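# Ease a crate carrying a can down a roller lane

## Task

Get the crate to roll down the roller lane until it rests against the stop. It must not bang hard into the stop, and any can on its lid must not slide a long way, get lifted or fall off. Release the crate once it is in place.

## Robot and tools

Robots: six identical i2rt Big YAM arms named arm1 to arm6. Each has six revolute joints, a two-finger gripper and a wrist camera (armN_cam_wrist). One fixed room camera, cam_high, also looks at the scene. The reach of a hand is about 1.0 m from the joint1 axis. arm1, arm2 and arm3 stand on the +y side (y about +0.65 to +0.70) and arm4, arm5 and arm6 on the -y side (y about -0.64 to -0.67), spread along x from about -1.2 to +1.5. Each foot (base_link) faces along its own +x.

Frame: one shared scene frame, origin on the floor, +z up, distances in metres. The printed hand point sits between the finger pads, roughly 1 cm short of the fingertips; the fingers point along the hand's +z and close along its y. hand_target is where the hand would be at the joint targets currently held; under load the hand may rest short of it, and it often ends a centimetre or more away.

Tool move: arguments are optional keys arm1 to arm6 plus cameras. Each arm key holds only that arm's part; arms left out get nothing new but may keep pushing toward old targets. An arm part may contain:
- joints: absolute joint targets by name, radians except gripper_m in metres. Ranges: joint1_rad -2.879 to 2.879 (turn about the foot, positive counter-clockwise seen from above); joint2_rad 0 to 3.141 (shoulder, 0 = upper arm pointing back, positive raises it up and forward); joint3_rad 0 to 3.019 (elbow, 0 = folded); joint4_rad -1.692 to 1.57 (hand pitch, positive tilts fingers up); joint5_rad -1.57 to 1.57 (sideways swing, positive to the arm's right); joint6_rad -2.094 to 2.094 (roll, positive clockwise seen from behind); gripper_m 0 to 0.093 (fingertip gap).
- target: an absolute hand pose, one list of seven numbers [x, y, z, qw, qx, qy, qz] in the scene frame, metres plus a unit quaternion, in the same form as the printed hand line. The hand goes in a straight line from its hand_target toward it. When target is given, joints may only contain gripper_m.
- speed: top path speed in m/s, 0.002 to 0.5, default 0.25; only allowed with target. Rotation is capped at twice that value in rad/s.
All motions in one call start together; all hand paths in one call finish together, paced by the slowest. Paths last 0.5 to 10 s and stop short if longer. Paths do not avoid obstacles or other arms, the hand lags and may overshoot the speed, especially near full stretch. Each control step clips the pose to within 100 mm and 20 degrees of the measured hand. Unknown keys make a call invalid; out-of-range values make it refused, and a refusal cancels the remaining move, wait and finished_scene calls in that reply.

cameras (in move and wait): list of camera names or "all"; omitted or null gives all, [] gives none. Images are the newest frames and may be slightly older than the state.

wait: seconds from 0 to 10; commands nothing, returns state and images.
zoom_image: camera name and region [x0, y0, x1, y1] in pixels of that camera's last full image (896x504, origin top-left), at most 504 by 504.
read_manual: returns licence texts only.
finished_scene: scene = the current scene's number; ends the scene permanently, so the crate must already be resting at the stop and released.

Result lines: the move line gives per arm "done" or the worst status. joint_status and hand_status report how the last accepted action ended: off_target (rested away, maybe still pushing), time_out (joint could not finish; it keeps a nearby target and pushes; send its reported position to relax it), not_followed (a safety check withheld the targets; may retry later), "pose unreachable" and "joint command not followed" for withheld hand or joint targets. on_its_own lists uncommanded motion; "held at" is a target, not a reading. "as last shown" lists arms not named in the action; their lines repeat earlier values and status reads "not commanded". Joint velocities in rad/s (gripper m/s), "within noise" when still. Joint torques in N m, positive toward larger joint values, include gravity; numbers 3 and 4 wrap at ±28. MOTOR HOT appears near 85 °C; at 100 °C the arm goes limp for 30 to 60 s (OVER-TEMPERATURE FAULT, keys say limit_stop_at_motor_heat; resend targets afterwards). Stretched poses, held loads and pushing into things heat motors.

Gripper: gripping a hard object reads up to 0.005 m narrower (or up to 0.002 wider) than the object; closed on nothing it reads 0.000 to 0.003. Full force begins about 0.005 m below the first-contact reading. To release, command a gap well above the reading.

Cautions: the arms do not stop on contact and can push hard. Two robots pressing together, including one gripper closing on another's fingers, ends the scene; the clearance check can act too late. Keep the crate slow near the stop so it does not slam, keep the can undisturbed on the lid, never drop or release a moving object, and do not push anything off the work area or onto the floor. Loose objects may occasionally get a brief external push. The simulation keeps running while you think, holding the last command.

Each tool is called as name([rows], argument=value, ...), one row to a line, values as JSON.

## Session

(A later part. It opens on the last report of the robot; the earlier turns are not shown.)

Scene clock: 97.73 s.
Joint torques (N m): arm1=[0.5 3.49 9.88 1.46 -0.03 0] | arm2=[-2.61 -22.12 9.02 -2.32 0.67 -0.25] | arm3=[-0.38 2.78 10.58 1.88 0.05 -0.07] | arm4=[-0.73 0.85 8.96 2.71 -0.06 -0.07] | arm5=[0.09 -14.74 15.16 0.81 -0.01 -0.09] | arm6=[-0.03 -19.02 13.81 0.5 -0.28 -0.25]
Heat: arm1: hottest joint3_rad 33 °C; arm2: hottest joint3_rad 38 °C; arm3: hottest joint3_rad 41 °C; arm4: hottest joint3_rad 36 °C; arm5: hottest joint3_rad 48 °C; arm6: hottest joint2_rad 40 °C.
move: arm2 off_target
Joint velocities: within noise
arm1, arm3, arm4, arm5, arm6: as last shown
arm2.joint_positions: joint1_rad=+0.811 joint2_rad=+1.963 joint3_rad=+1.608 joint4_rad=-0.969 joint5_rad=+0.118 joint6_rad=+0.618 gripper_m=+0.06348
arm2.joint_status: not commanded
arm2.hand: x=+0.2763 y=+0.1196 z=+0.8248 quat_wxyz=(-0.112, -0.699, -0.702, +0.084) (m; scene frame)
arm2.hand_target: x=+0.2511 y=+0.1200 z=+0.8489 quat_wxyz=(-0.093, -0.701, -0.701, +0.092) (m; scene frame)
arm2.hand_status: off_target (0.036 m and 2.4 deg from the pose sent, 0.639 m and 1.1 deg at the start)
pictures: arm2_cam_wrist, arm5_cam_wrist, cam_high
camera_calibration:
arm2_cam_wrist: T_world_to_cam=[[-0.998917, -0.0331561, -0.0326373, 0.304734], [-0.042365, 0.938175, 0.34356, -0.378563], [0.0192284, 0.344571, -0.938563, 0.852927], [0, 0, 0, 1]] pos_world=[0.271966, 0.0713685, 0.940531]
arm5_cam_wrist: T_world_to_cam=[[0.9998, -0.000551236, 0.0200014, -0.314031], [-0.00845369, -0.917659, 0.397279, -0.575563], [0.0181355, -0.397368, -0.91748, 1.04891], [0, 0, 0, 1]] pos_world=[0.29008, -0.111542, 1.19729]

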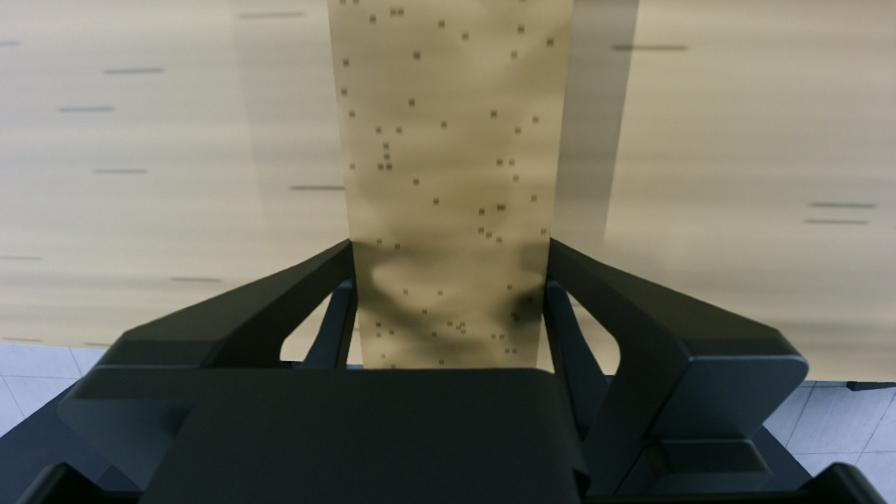

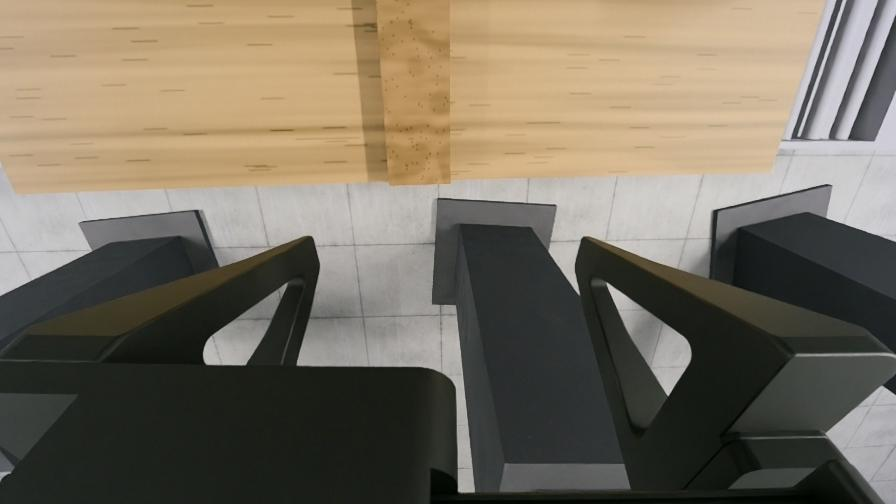

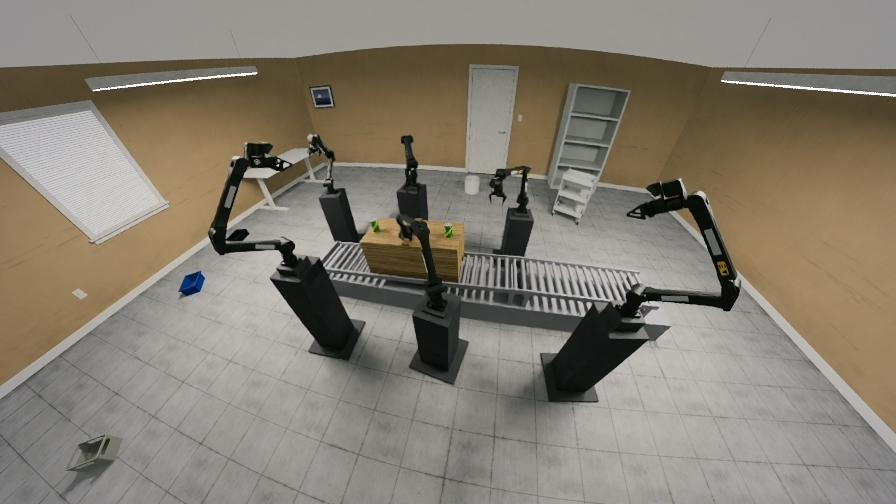

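move(arm5={"target":[0.261,-0.128,0.86,-0.0923,0.701,-0.701,-0.0923],"speed":0.2}, cameras=["arm5_cam_wrist"])

Scene clock: 104.83 s.
Joint torques (N m): arm1=[0.44 3.66 9.91 1.47 -0.03 0] | arm2=[-2.96 -22.07 9.01 -2.25 0.63 -0.19] | arm3=[-0.56 2.84 10.61 1.87 0.06 -0.08] | arm4=[-0.62 0.85 8.94 2.69 -0.06 -0.07] | arm5=[0.32 -17.9 7.97 1.46 0.11 0.02] | arm6=[-0.03 -19.02 13.78 0.5 -0.27 -0.25]
Heat: arm1: hottest joint3_rad 33 °C; arm2: hottest joint3_rad 39 °C; arm3: hottest joint3_rad 42 °C; arm4: hottest joint3_rad 36 °C; arm5: hottest joint3_rad 48 °C; arm6: hottest joint2_rad 40 °C.
move: arm5 off_target
Joint velocities: within noise
arm1, arm2, arm3, arm4, arm6: as last shown
arm5.joint_positions: joint1_rad=+0.509 joint2_rad=+2.016 joint3_rad=+1.227 joint4_rad=-0.535 joint5_rad=+0.128 joint6_rad=+0.425 gripper_m=+0.09396
arm5.joint_status: not commanded
arm5.hand: x=+0.2661 y=-0.1262 z=+0.8691 quat_wxyz=(-0.094, +0.698, -0.703, -0.094) (m; scene frame)
arm5.hand_target: x=+0.2612 y=-0.1281 z=+0.8601 quat_wxyz=(-0.092, +0.701, -0.701, -0.092) (m; scene frame)
arm5.hand_status: off_target (0.011 m and 0.5 deg from the pose sent, 0.231 m and 1.9 deg at the start)
arm6.hand: x=-0.3986 y=-0.1765 z=+1.0724 quat_wxyz=(-0.084, +0.699, -0.704, -0.091) (m; scene frame)
pictures: arm5_cam_wrist
camera_calibration:
arm5_cam_wrist: T_world_to_cam=[[0.999951, 0.00808425, 0.00569543, -0.271096], [0.005418, -0.929669, 0.368355, -0.438285], [0.00827275, -0.368307, -0.929668, 0.880221], [0, 0, 0, 1]] pos_world=[0.266176, -0.0810774, 0.981302]

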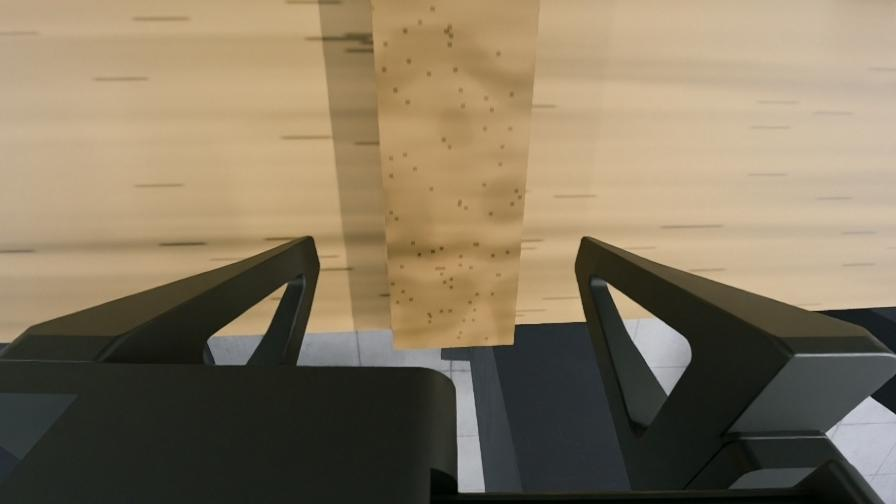

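move(arm5={"target":[0.262,-0.13,0.797,-0.0923,0.701,-0.701,-0.0923],"speed":0.1}, cameras=["arm5_cam_wrist"])

move(arm5={"target":[0.262,-0.13,0.81,-0.0923,0.701,-0.701,-0.0923],"joints":{"gripper_m":0.05},"speed":0.1}, cameras=["arm5_cam_wrist"])

Scene clock: 112.13 s.
Joint torques (N m): arm1=[0.09 3.55 9.85 1.44 -0.01 -0.01] | arm2=[-2.43 -22.18 9.07 -2.19 0.6 -0.21] | arm3=[-0.38 2.73 10.58 1.91 0.07 -0.07] | arm4=[-0.73 0.73 8.94 2.69 -0.05 -0.06] | arm5=[0.15 -17.67 6.35 1.47 0.1 0] | arm6=[0.03 -19.02 13.78 0.5 -0.27 -0.25]
Heat: arm1: hottest joint3_rad 33 °C; arm2: hottest joint3_rad 40 °C; arm3: hottest joint3_rad 42 °C; arm4: hottest joint3_rad 36 °C; arm5: hottest joint3_rad 46 °C; arm6: hottest joint2_rad 39 °C.
move: arm5 off_target
Joint velocities: within noise
arm1, arm2, arm3, arm4, arm6: as last shown
arm5.joint_positions: joint1_rad=+0.509 joint2_rad=+2.129 joint3_rad=+1.227 joint4_rad=-0.404 joint5_rad=+0.127 joint6_rad=+0.425 gripper_m=+0.09396
arm5.joint_status: not commanded
arm5.hand: x=+0.2629 y=-0.1214 z=+0.8144 quat_wxyz=(-0.097, +0.697, -0.703, -0.103) (m; scene frame)
arm5.hand_target: x=+0.2624 y=-0.1302 z=+0.7976 quat_wxyz=(-0.092, +0.701, -0.701, -0.092) (m; scene frame)
arm5.hand_status: off_target (0.019 m and 1.5 deg from the pose sent, 0.072 m and 0.5 deg at the start)
pictures: arm5_cam_wrist
camera_calibration:
arm5_cam_wrist: T_world_to_cam=[[0.999967, 0.00780996, -0.00238934, -0.261024], [0.00815082, -0.935729, 0.352627, -0.402152], [0.000518223, -0.352634, -0.935761, 0.840033], [0, 0, 0, 1]] pos_world=[0.263857, -0.0780418, 0.927256]

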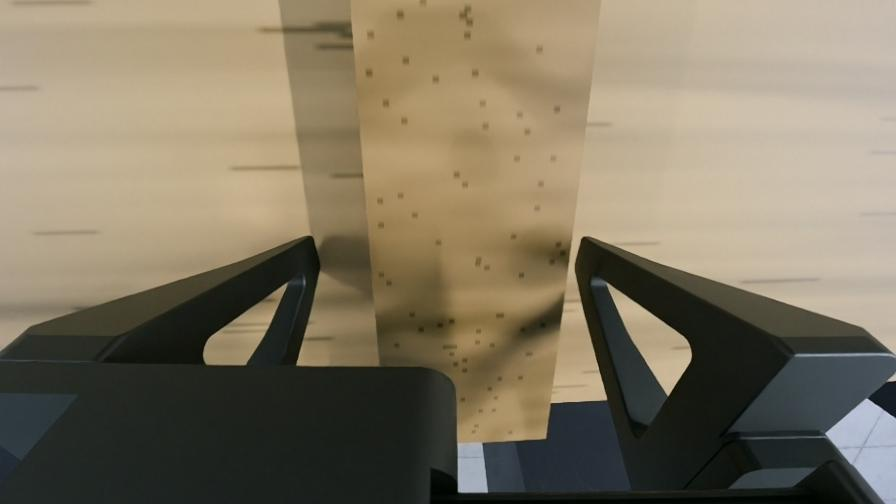

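Scene clock: 113.10 s.
Joint torques (N m): arm1=[0.5 3.66 9.85 1.48 -0.04 -0.02] | arm2=[-2.84 -22.24 8.96 -2.18 0.69 -0.21] | arm3=[-0.44 2.73 10.55 1.84 0.06 -0.08] | arm4=[-0.62 0.91 8.92 2.69 -0.06 -0.07] | arm5=[0.67 -19.96 6.52 0.73 -0.37 0] | arm6=[-0.03 -19.02 13.78 0.51 -0.27 -0.25]
Heat: arm1: hottest joint3_rad 33 °C; arm2: hottest joint3_rad 40 °C; arm3: hottest joint3_rad 42 °C; arm4: hottest joint3_rad 36 °C; arm5: hottest joint3_rad 46 °C; arm6: hottest joint2_rad 39 °C.
move: arm5 off_target
Joint velocities: within noise
arm1.joint_positions: joint1_rad=+0.695 joint2_rad=+0.647 joint3_rad=+1.378 joint4_rad=-1.397 joint5_rad=-0.127 joint6_rad=+0.100 gripper_m=+0.09396
arm1.joint_status: not commanded
arm1.hand: x=-1.0056 y=+0.5281 z=+1.4616 quat_wxyz=(-0.431, -0.356, -0.824, +0.091) (m; scene frame)
arm1.hand_target: x=-1.0069 y=+0.5294 z=+1.4746 quat_wxyz=(-0.443, -0.352, -0.819, +0.096) (m; scene frame)
arm1.hand_status: not commanded
arm2.joint_positions: joint1_rad=+0.810 joint2_rad=+1.963 joint3_rad=+1.608 joint4_rad=-0.971 joint5_rad=+0.117 joint6_rad=+0.617 gripper_m=+0.06348
arm2.joint_status: not commanded
arm2.hand: x=+0.2754 y=+0.1195 z=+0.8247 quat_wxyz=(-0.111, -0.699, -0.702, +0.084) (m; scene frame)
arm2.hand_target: x=+0.2509 y=+0.1199 z=+0.8489 quat_wxyz=(-0.093, -0.701, -0.701, +0.092) (m; scene frame)
arm2.hand_status: not commanded
arm3.joint_positions: joint1_rad=-0.361 joint2_rad=+0.580 joint3_rad=+1.402 joint4_rad=-1.152 joint5_rad=-0.009 joint6_rad=+0.141 gripper_m=+0.09396
arm3.joint_status: not commanded
arm3.hand: x=+0.8218 y=+0.4784 z=+1.5712 quat_wxyz=(-0.381, -0.685, -0.432, +0.446) (m; scene frame)
arm3.hand_target: x=+0.8232 y=+0.4826 z=+1.5822 quat_wxyz=(-0.387, -0.679, -0.428, +0.453) (m; scene frame)
arm3.hand_status: not commanded
arm4.joint_positions: joint1_rad=+0.072 joint2_rad=+0.566 joint3_rad=+1.325 joint4_rad=-1.372 joint5_rad=-0.133 joint6_rad=-0.072 gripper_m=+0.09396
arm4.joint_status: not commanded
arm4.hand: x=+1.4143 y=-0.4410 z=+1.2944 quat_wxyz=(-0.242, +0.751, -0.474, -0.390) (m; scene frame)
arm4.hand_target: x=+1.4147 y=-0.4431 z=+1.3071 quat_wxyz=(-0.251, +0.746, -0.469, -0.400) (m; scene frame)
arm4.hand_status: not commanded
arm5.joint_positions: joint1_rad=+0.503 joint2_rad=+2.129 joint3_rad=+1.224 joint4_rad=-0.408 joint5_rad=+0.139 joint6_rad=+0.425 gripper_m=+0.06277
arm5.joint_status: gripper_m off_target (ended at +0.06280, target +0.05000)
arm5.hand: x=+0.2689 y=-0.1218 z=+0.8133 quat_wxyz=(-0.102, +0.695, -0.705, -0.097) (m; scene frame)
arm5.hand_target: x=+0.2622 y=-0.1300 z=+0.8100 quat_wxyz=(-0.092, +0.701, -0.701, -0.092) (m; scene frame)
arm5.hand_status: off_target (0.011 m and 1.5 deg from the pose sent, 0.010 m and 1.4 deg at the start)
arm6: as last shown
pictures: arm5_cam_wrist
camera_calibration:
arm5_cam_wrist: T_world_to_cam=[[0.999941, -0.000702564, 0.0108597, -0.278759], [-0.00451171, -0.934875, 0.354949, -0.400679], [0.00990305, -0.354977, -0.934822, 0.835361], [0, 0, 0, 1]] pos_world=[0.268662, -0.0782467, 0.926162]

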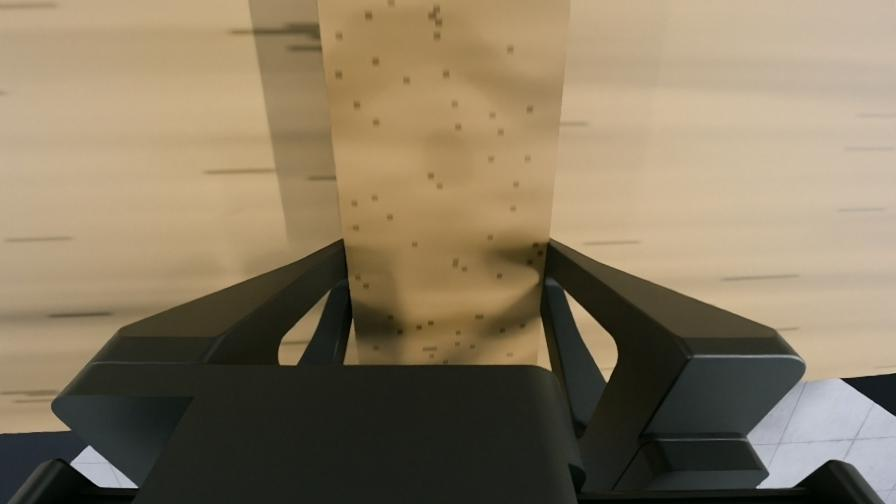

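move(arm2={"joints":{"gripper_m":0.093}}, cameras=[])

move(arm2={"target":[0.27,0.15,1.08,0.0923,0.701,0.701,-0.0923],"speed":0.25}, cameras=[])

move(arm5={"target":[0.96,-0.132,0.793,-0.21,0.675,-0.675,-0.21],"speed":0.13}, cameras=["arm5_cam_wrist","arm4_cam_wrist"])

zoom_image(camera="arm4_cam_wrist", region=[250, 50, 600, 350])

Scene clock: 122.13 s.
Joint torques (N m): arm1=[0.38 3.43 9.88 1.4 0 0.01] | arm2=[-1.08 -18.43 9.05 0.24 0.22 -0.13] | arm3=[-0.5 2.78 10.61 1.84 0.06 -0.07] | arm4=[-0.56 0.91 8.94 2.67 -0.06 -0.07] | arm5=[2.43 -19.78 6.6 1.22 -0.21 0.15] | arm6=[0.03 -19.02 13.79 0.5 -0.27 -0.25]
Heat: arm1: hottest joint3_rad 33 °C; arm2: hottest joint3_rad 40 °C; arm3: hottest joint3_rad 42 °C; arm4: hottest joint3_rad 36 °C; arm5: hottest joint3_rad 44 °C; arm6: hottest joint2_rad 39 °C.
move: arm2 done
Joint velocities: within noise
arm1, arm3, arm4, arm6: as last shown
arm2.joint_positions: joint1_rad=+0.792 joint2_rad=+1.924 joint3_rad=+1.608 joint4_rad=-1.040 joint5_rad=+0.130 joint6_rad=+0.604 gripper_m=+0.09293
arm2.joint_status: all done
arm2.hand: x=+0.2555 y=+0.1241 z=+0.8458 quat_wxyz=(-0.094, -0.701, -0.701, +0.089) (m; scene frame)
arm2.hand_target: x=+0.2511 y=+0.1200 z=+0.8488 quat_wxyz=(-0.093, -0.701, -0.701, +0.092) (m; scene frame)
arm2.hand_status: not commanded
arm5.joint_positions: joint1_rad=+0.482 joint2_rad=+2.128 joint3_rad=+1.223 joint4_rad=-0.423 joint5_rad=+0.135 joint6_rad=+0.410 gripper_m=+0.06278
arm5.joint_status: not commanded
arm5.hand: x=+0.2811 y=-0.1212 z=+0.8126 quat_wxyz=(-0.099, +0.694, -0.707, -0.089) (m; scene frame)
arm5.hand_target: x=+0.2622 y=-0.1302 z=+0.8099 quat_wxyz=(-0.092, +0.701, -0.701, -0.092) (m; scene frame)
arm5.hand_status: not commanded
pictures: none
No camera images: "cameras" was empty.

Scene clock: 124.20 s.
Joint torques (N m): arm1=[0.5 3.37 9.78 1.44 -0.02 -0.01] | arm2=[0.44 -17.32 12.16 0.2 0.19 0.05] | arm3=[-0.38 2.73 10.59 1.94 0.07 -0.06] | arm4=[-0.67 0.79 8.98 2.62 -0.05 -0.07] | arm5=[2.43 -19.72 6.61 1.24 -0.21 0.15] | arm6=[-0.03 -18.96 13.79 0.51 -0.27 -0.25]
Heat: arm1: hottest joint3_rad 33 °C; arm2: hottest joint3_rad 40 °C; arm3: hottest joint3_rad 42 °C; arm4: hottest joint3_rad 36 °C; arm5: hottest joint3_rad 44 °C; arm6: hottest joint2_rad 39 °C.
move: arm2 off_target
Joint velocities: within noise
arm1, arm3, arm4, arm5, arm6: as last shown
arm2.joint_positions: joint1_rad=+0.825 joint2_rad=+1.865 joint3_rad=+2.120 joint4_rad=-1.640 joint5_rad=+0.142 joint6_rad=+0.635 gripper_m=+0.09293
arm2.joint_status: not commanded
arm2.hand: x=+0.2609 y=+0.1531 z=+1.0705 quat_wxyz=(-0.082, -0.701, -0.702, +0.090) (m; scene frame)
arm2.hand_target: x=+0.2698 y=+0.1504 z=+1.0799 quat_wxyz=(-0.093, -0.701, -0.701, +0.092) (m; scene frame)
arm2.hand_status: off_target (0.014 m and 1.2 deg from the pose sent, 0.236 m and 0.4 deg at the start)
pictures: none
No camera images: "cameras" was empty.

Scene clock: 130.30 s.
Joint torques (N m): arm1=[0.5 3.55 9.91 1.4 -0.02 -0.03] | arm2=[-0.26 -17.32 12.19 0.24 0.23 0.05] | arm3=[-0.67 2.9 10.58 1.85 0.05 -0.09] | arm4=[-0.62 0.73 8.96 2.71 -0.06 -0.08] | arm5=[-7.71 -21.13 14 0.98 -0.22 -0.53] | arm6=[-0.03 -19.02 13.79 0.5 -0.27 -0.25]
Heat: arm1: hottest joint3_rad 33 °C; arm2: hottest joint3_rad 41 °C; arm3: hottest joint3_rad 42 °C; arm4: hottest joint3_rad 37 °C; arm5: hottest joint3_rad 43 °C; arm6: hottest joint2_rad 39 °C.
move: arm5 off_target
Joint velocities: within noise
arm1, arm2, arm3, arm4, arm6: as last shown
arm5.joint_positions: joint1_rad=-0.673 joint2_rad=+2.317 joint3_rad=+1.453 joint4_rad=-0.299 joint5_rad=-0.431 joint6_rad=-0.681 gripper_m=+0.06283
arm5.joint_status: not commanded
arm5.hand: x=+0.8891 y=-0.1186 z=+0.7872 quat_wxyz=(-0.175, +0.685, -0.671, -0.224) (m; scene frame)
arm5.hand_target: x=+0.9561 y=-0.1372 z=+0.7955 quat_wxyz=(-0.211, +0.675, -0.676, -0.208) (m; scene frame)
arm5.hand_status: off_target (0.072 m and 4.5 deg from the pose sent, 0.679 m and 19.3 deg at the start)
pictures: arm4_cam_wrist, arm5_cam_wrist
camera_calibration:
arm4_cam_wrist: T_world_to_cam=[[0.904734, 0.425977, 0.00013082, -1.09384], [0.402495, -0.854759, -0.327696, -0.516368], [-0.139479, 0.29653, -0.944783, 1.67963], [0, 0, 0, 1]] pos_world=[1.43174, -0.473483, 1.41782]
arm5_cam_wrist: T_world_to_cam=[[0.99743, 0.0506679, -0.0506648, -0.841887], [0.0541525, -0.996079, 0.069951, -0.220682], [-0.0469219, -0.0725148, -0.996263, 0.938291], [0, 0, 0, 1]] pos_world=[0.8957, -0.109121, 0.907567]

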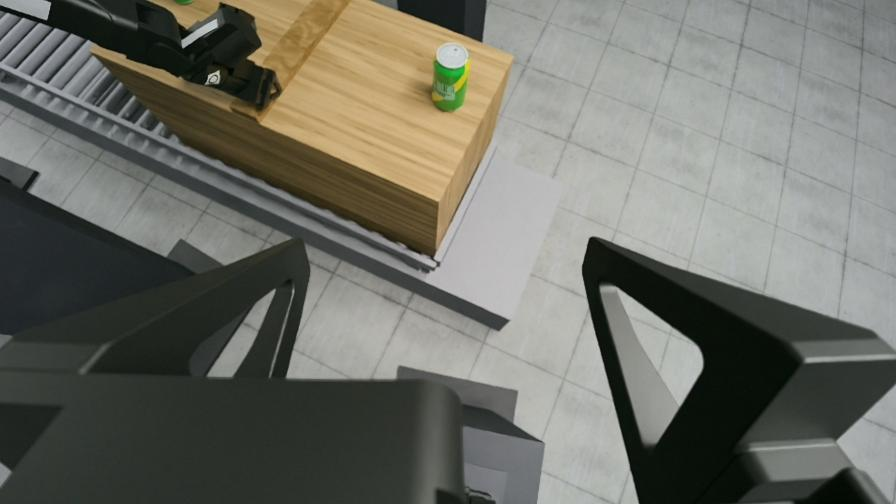

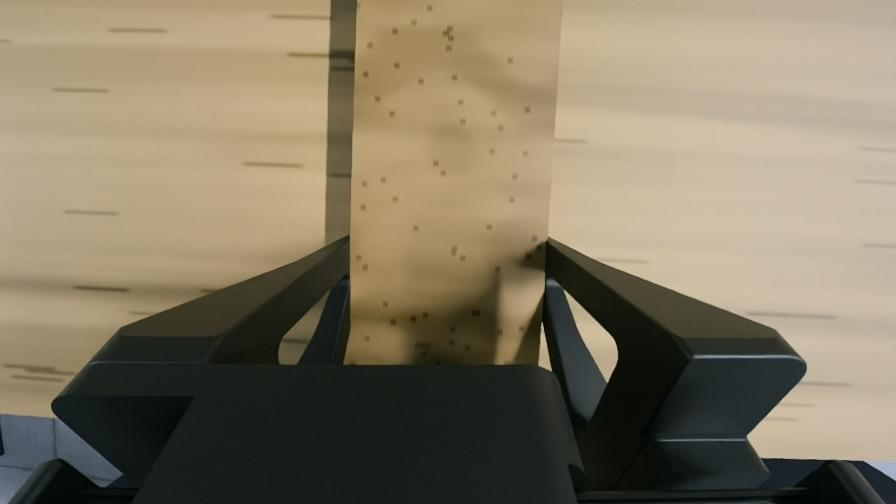

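Scaled by 1.440 from the camera's 896x504 image, which has a finer 1280x720 frame.

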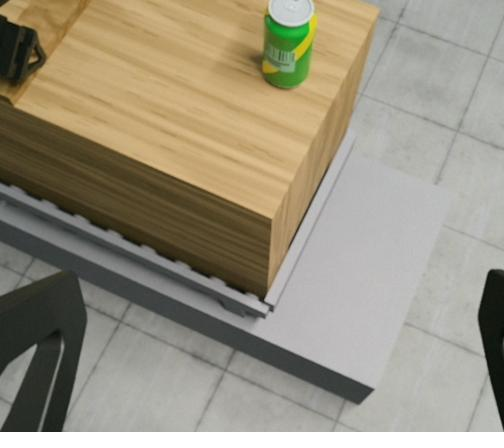

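move(arm5={"target":[0.893,-0.118,0.79,-0.195,0.68,-0.68,-0.195],"speed":0.1}, cameras=["arm4_cam_wrist"])

move(arm5={"joints":{"gripper_m":0.093}}, cameras=[])

move(arm5={"target":[0.87,-0.17,0.94,-0.195,0.68,-0.68,-0.195],"speed":0.1}, cameras=["arm4_cam_wrist","arm3_cam_wrist"])

zoom_image(camera="arm4_cam_wrist", region=[370, 120, 560, 290])

Scene clock: 144.60 s.
Joint torques (N m): arm1=[0.32 3.49 9.95 1.44 0 0.01] | arm2=[0.03 -16.73 12.12 0.16 0.23 0.04] | arm3=[-0.44 2.78 10.59 1.87 0.07 -0.06] | arm4=[-0.56 0.91 8.95 2.66 -0.06 -0.06] | arm5=[-0.44 -24.23 6.15 2.22 1.23 0.07] | arm6=[-0.03 -19.02 13.79 0.53 -0.27 -0.25]
Heat: arm1: hottest joint3_rad 34 °C; arm2: hottest joint3_rad 42 °C; arm3: hottest joint3_rad 43 °C; arm4: hottest joint3_rad 37 °C; arm5: hottest joint3_rad 43 °C; arm6: hottest joint3_rad 40 °C.
move: arm5 off_target
Joint velocities: within noise
arm1, arm2, arm3, arm4: as last shown
arm5.joint_positions: joint1_rad=-0.661 joint2_rad=+2.311 joint3_rad=+1.438 joint4_rad=-0.276 joint5_rad=-0.398 joint6_rad=-0.661 gripper_m=+0.06283
arm5.joint_status: not commanded
arm5.hand: x=+0.8862 y=-0.1178 z=+0.7859 quat_wxyz=(-0.180, +0.682, -0.676, -0.212) (m; scene frame)
arm5.hand_target: x=+0.8929 y=-0.1181 z=+0.7902 quat_wxyz=(-0.195, +0.680, -0.680, -0.195) (m; scene frame)
arm5.hand_status: off_target (0.008 m and 2.6 deg from the pose sent, 0.005 m and 4.2 deg at the start)
arm6.joint_positions: joint1_rad=-0.653 joint2_rad=+1.753 joint3_rad=+1.980 joint4_rad=-1.598 joint5_rad=-0.141 joint6_rad=-0.549 gripper_m=+0.09298
arm6.joint_status: not commanded
arm6.hand: x=-0.3986 y=-0.1765 z=+1.0724 quat_wxyz=(-0.084, +0.699, -0.704, -0.091) (m; scene frame)
arm6.hand_target: x=-0.3903 y=-0.1705 z=+1.0798 quat_wxyz=(-0.093, +0.701, -0.701, -0.092) (m; scene frame)
arm6.hand_status: not commanded
pictures: arm4_cam_wrist
camera_calibration:
arm4_cam_wrist: T_world_to_cam=[[0.904734, 0.425977, 0.00013082, -1.09384], [0.402495, -0.854759, -0.327696, -0.516368], [-0.139479, 0.29653, -0.944783, 1.67963], [0, 0, 0, 1]] pos_world=[1.43174, -0.473483, 1.41782]

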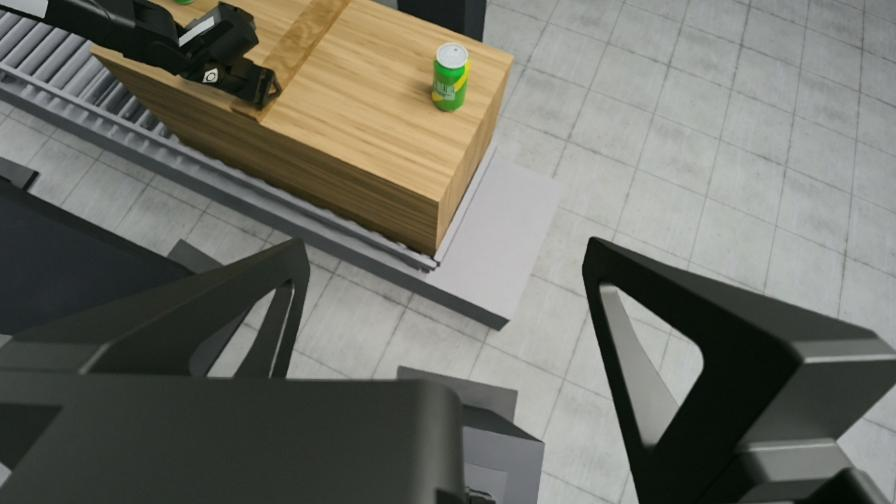

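Scene clock: 145.23 s.
Joint torques (N m): arm1=[0.73 3.66 9.91 1.43 -0.01 0] | arm2=[0.38 -16.67 12.1 0.21 0.19 0.05] | arm3=[-0.5 3.14 10.62 1.91 0.06 -0.08] | arm4=[-0.56 0.73 8.92 2.69 -0.05 -0.07] | arm5=[-0.73 -24.29 6.3 1.73 -0.16 0.05] | arm6=[-0.03 -19.02 13.79 0.5 -0.27 -0.25]
Heat: arm1: hottest joint3_rad 34 °C; arm2: hottest joint3_rad 42 °C; arm3: hottest joint3_rad 43 °C; arm4: hottest joint3_rad 37 °C; arm5: hottest joint3_rad 43 °C; arm6: hottest joint3_rad 40 °C.
move: arm5 done
Joint velocities: within noise
arm1, arm2, arm3, arm4, arm6: as last shown
arm5.joint_positions: joint1_rad=-0.659 joint2_rad=+2.311 joint3_rad=+1.437 joint4_rad=-0.261 joint5_rad=-0.364 joint6_rad=-0.660 gripper_m=+0.09284
arm5.joint_status: all done
arm5.hand: x=+0.8913 y=-0.1178 z=+0.7850 quat_wxyz=(-0.189, +0.682, -0.678, -0.196) (m; scene frame)
arm5.hand_target: x=+0.8931 y=-0.1182 z=+0.7901 quat_wxyz=(-0.194, +0.680, -0.680, -0.195) (m; scene frame)
arm5.hand_status: not commanded
pictures: none
No camera images: "cameras" was empty.

Scene clock: 147.47 s.
Joint torques (N m): arm1=[0.62 3.55 9.98 1.43 -0.02 0.01] | arm2=[-0.03 -16.62 12.1 0.36 0.21 0.04] | arm3=[-0.62 2.84 10.54 1.94 0.06 -0.07] | arm4=[-0.67 0.91 8.92 2.63 -0.06 -0.06] | arm5=[-1.2 -20.6 7.34 1.14 -0.48 -0.1] | arm6=[-0.03 -19.02 13.79 0.5 -0.28 -0.25]
Heat: arm1: hottest joint3_rad 34 °C; arm2: hottest joint3_rad 42 °C; arm3: hottest joint3_rad 43 °C; arm4: hottest joint3_rad 37 °C; arm5: hottest joint3_rad 42 °C; arm6: hottest joint3_rad 40 °C.
move: arm5 done
Joint velocities: within noise
arm1, arm2, arm3, arm4, arm6: as last shown
arm5.joint_positions: joint1_rad=-0.683 joint2_rad=+1.932 joint3_rad=+1.265 joint4_rad=-0.453 joint5_rad=-0.369 joint6_rad=-0.675 gripper_m=+0.09292
arm5.joint_status: not commanded
arm5.hand: x=+0.8711 y=-0.1622 z=+0.9405 quat_wxyz=(-0.199, +0.679, -0.679, -0.195) (m; scene frame)
arm5.hand_target: x=+0.8699 y=-0.1699 z=+0.9398 quat_wxyz=(-0.195, +0.680, -0.680, -0.195) (m; scene frame)
arm5.hand_status: done (0.008 m and 0.5 deg from the pose sent, 0.165 m and 0.8 deg at the start)
pictures: arm3_cam_wrist, arm4_cam_wrist
camera_calibration:
arm3_cam_wrist: T_world_to_cam=[[-0.917188, 0.373104, -0.139858, 0.792522], [0.383179, 0.729645, -0.566385, 0.229177], [-0.109274, -0.573072, -0.812187, 1.76496], [0, 0, 0, 1]] pos_world=[0.831939, 0.548535, 1.67412]
arm4_cam_wrist: T_world_to_cam=[[0.904734, 0.425977, 0.00013082, -1.09384], [0.402495, -0.854759, -0.327696, -0.516368], [-0.139479, 0.29653, -0.944783, 1.67963], [0, 0, 0, 1]] pos_world=[1.43174, -0.473483, 1.41782]

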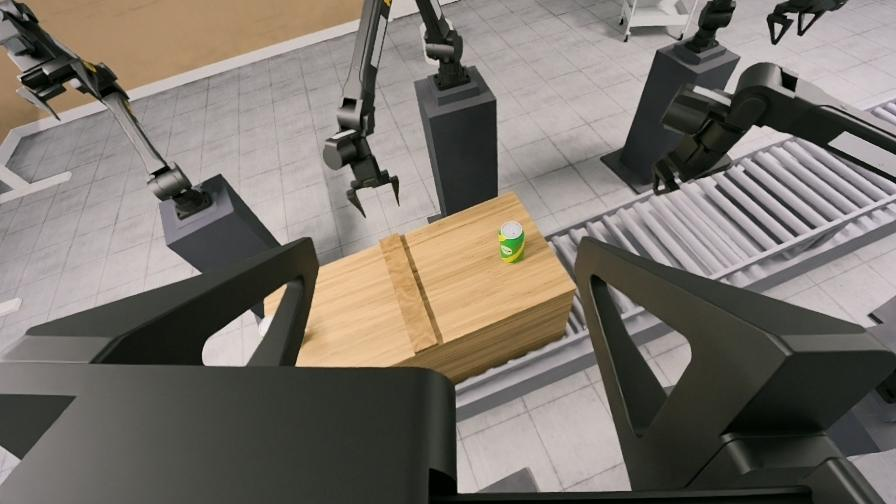

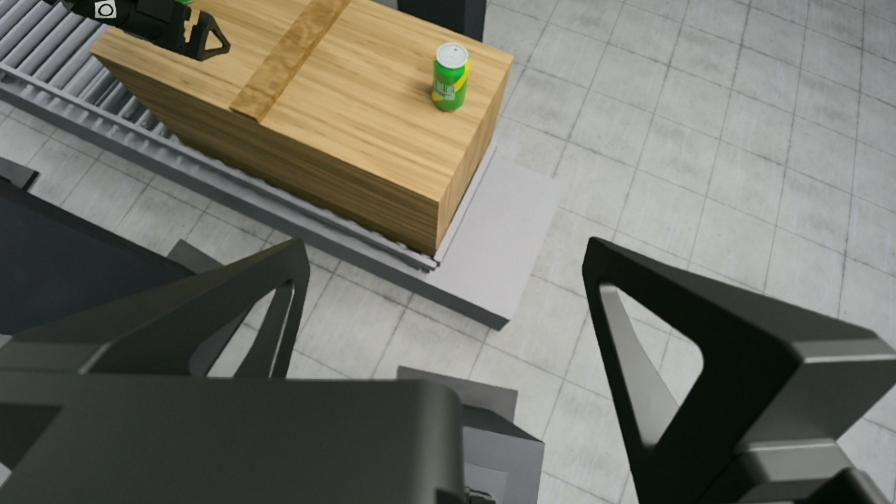

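Scaled by 2.653 from the camera's 896x504 image, which has a finer 1280x720 frame.

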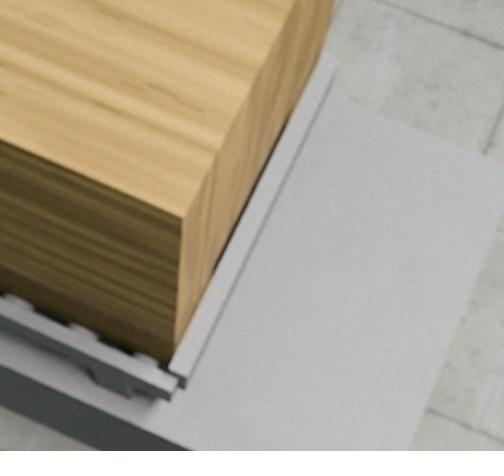

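finished_scene(scene=2)

The scene is finished: the task was done.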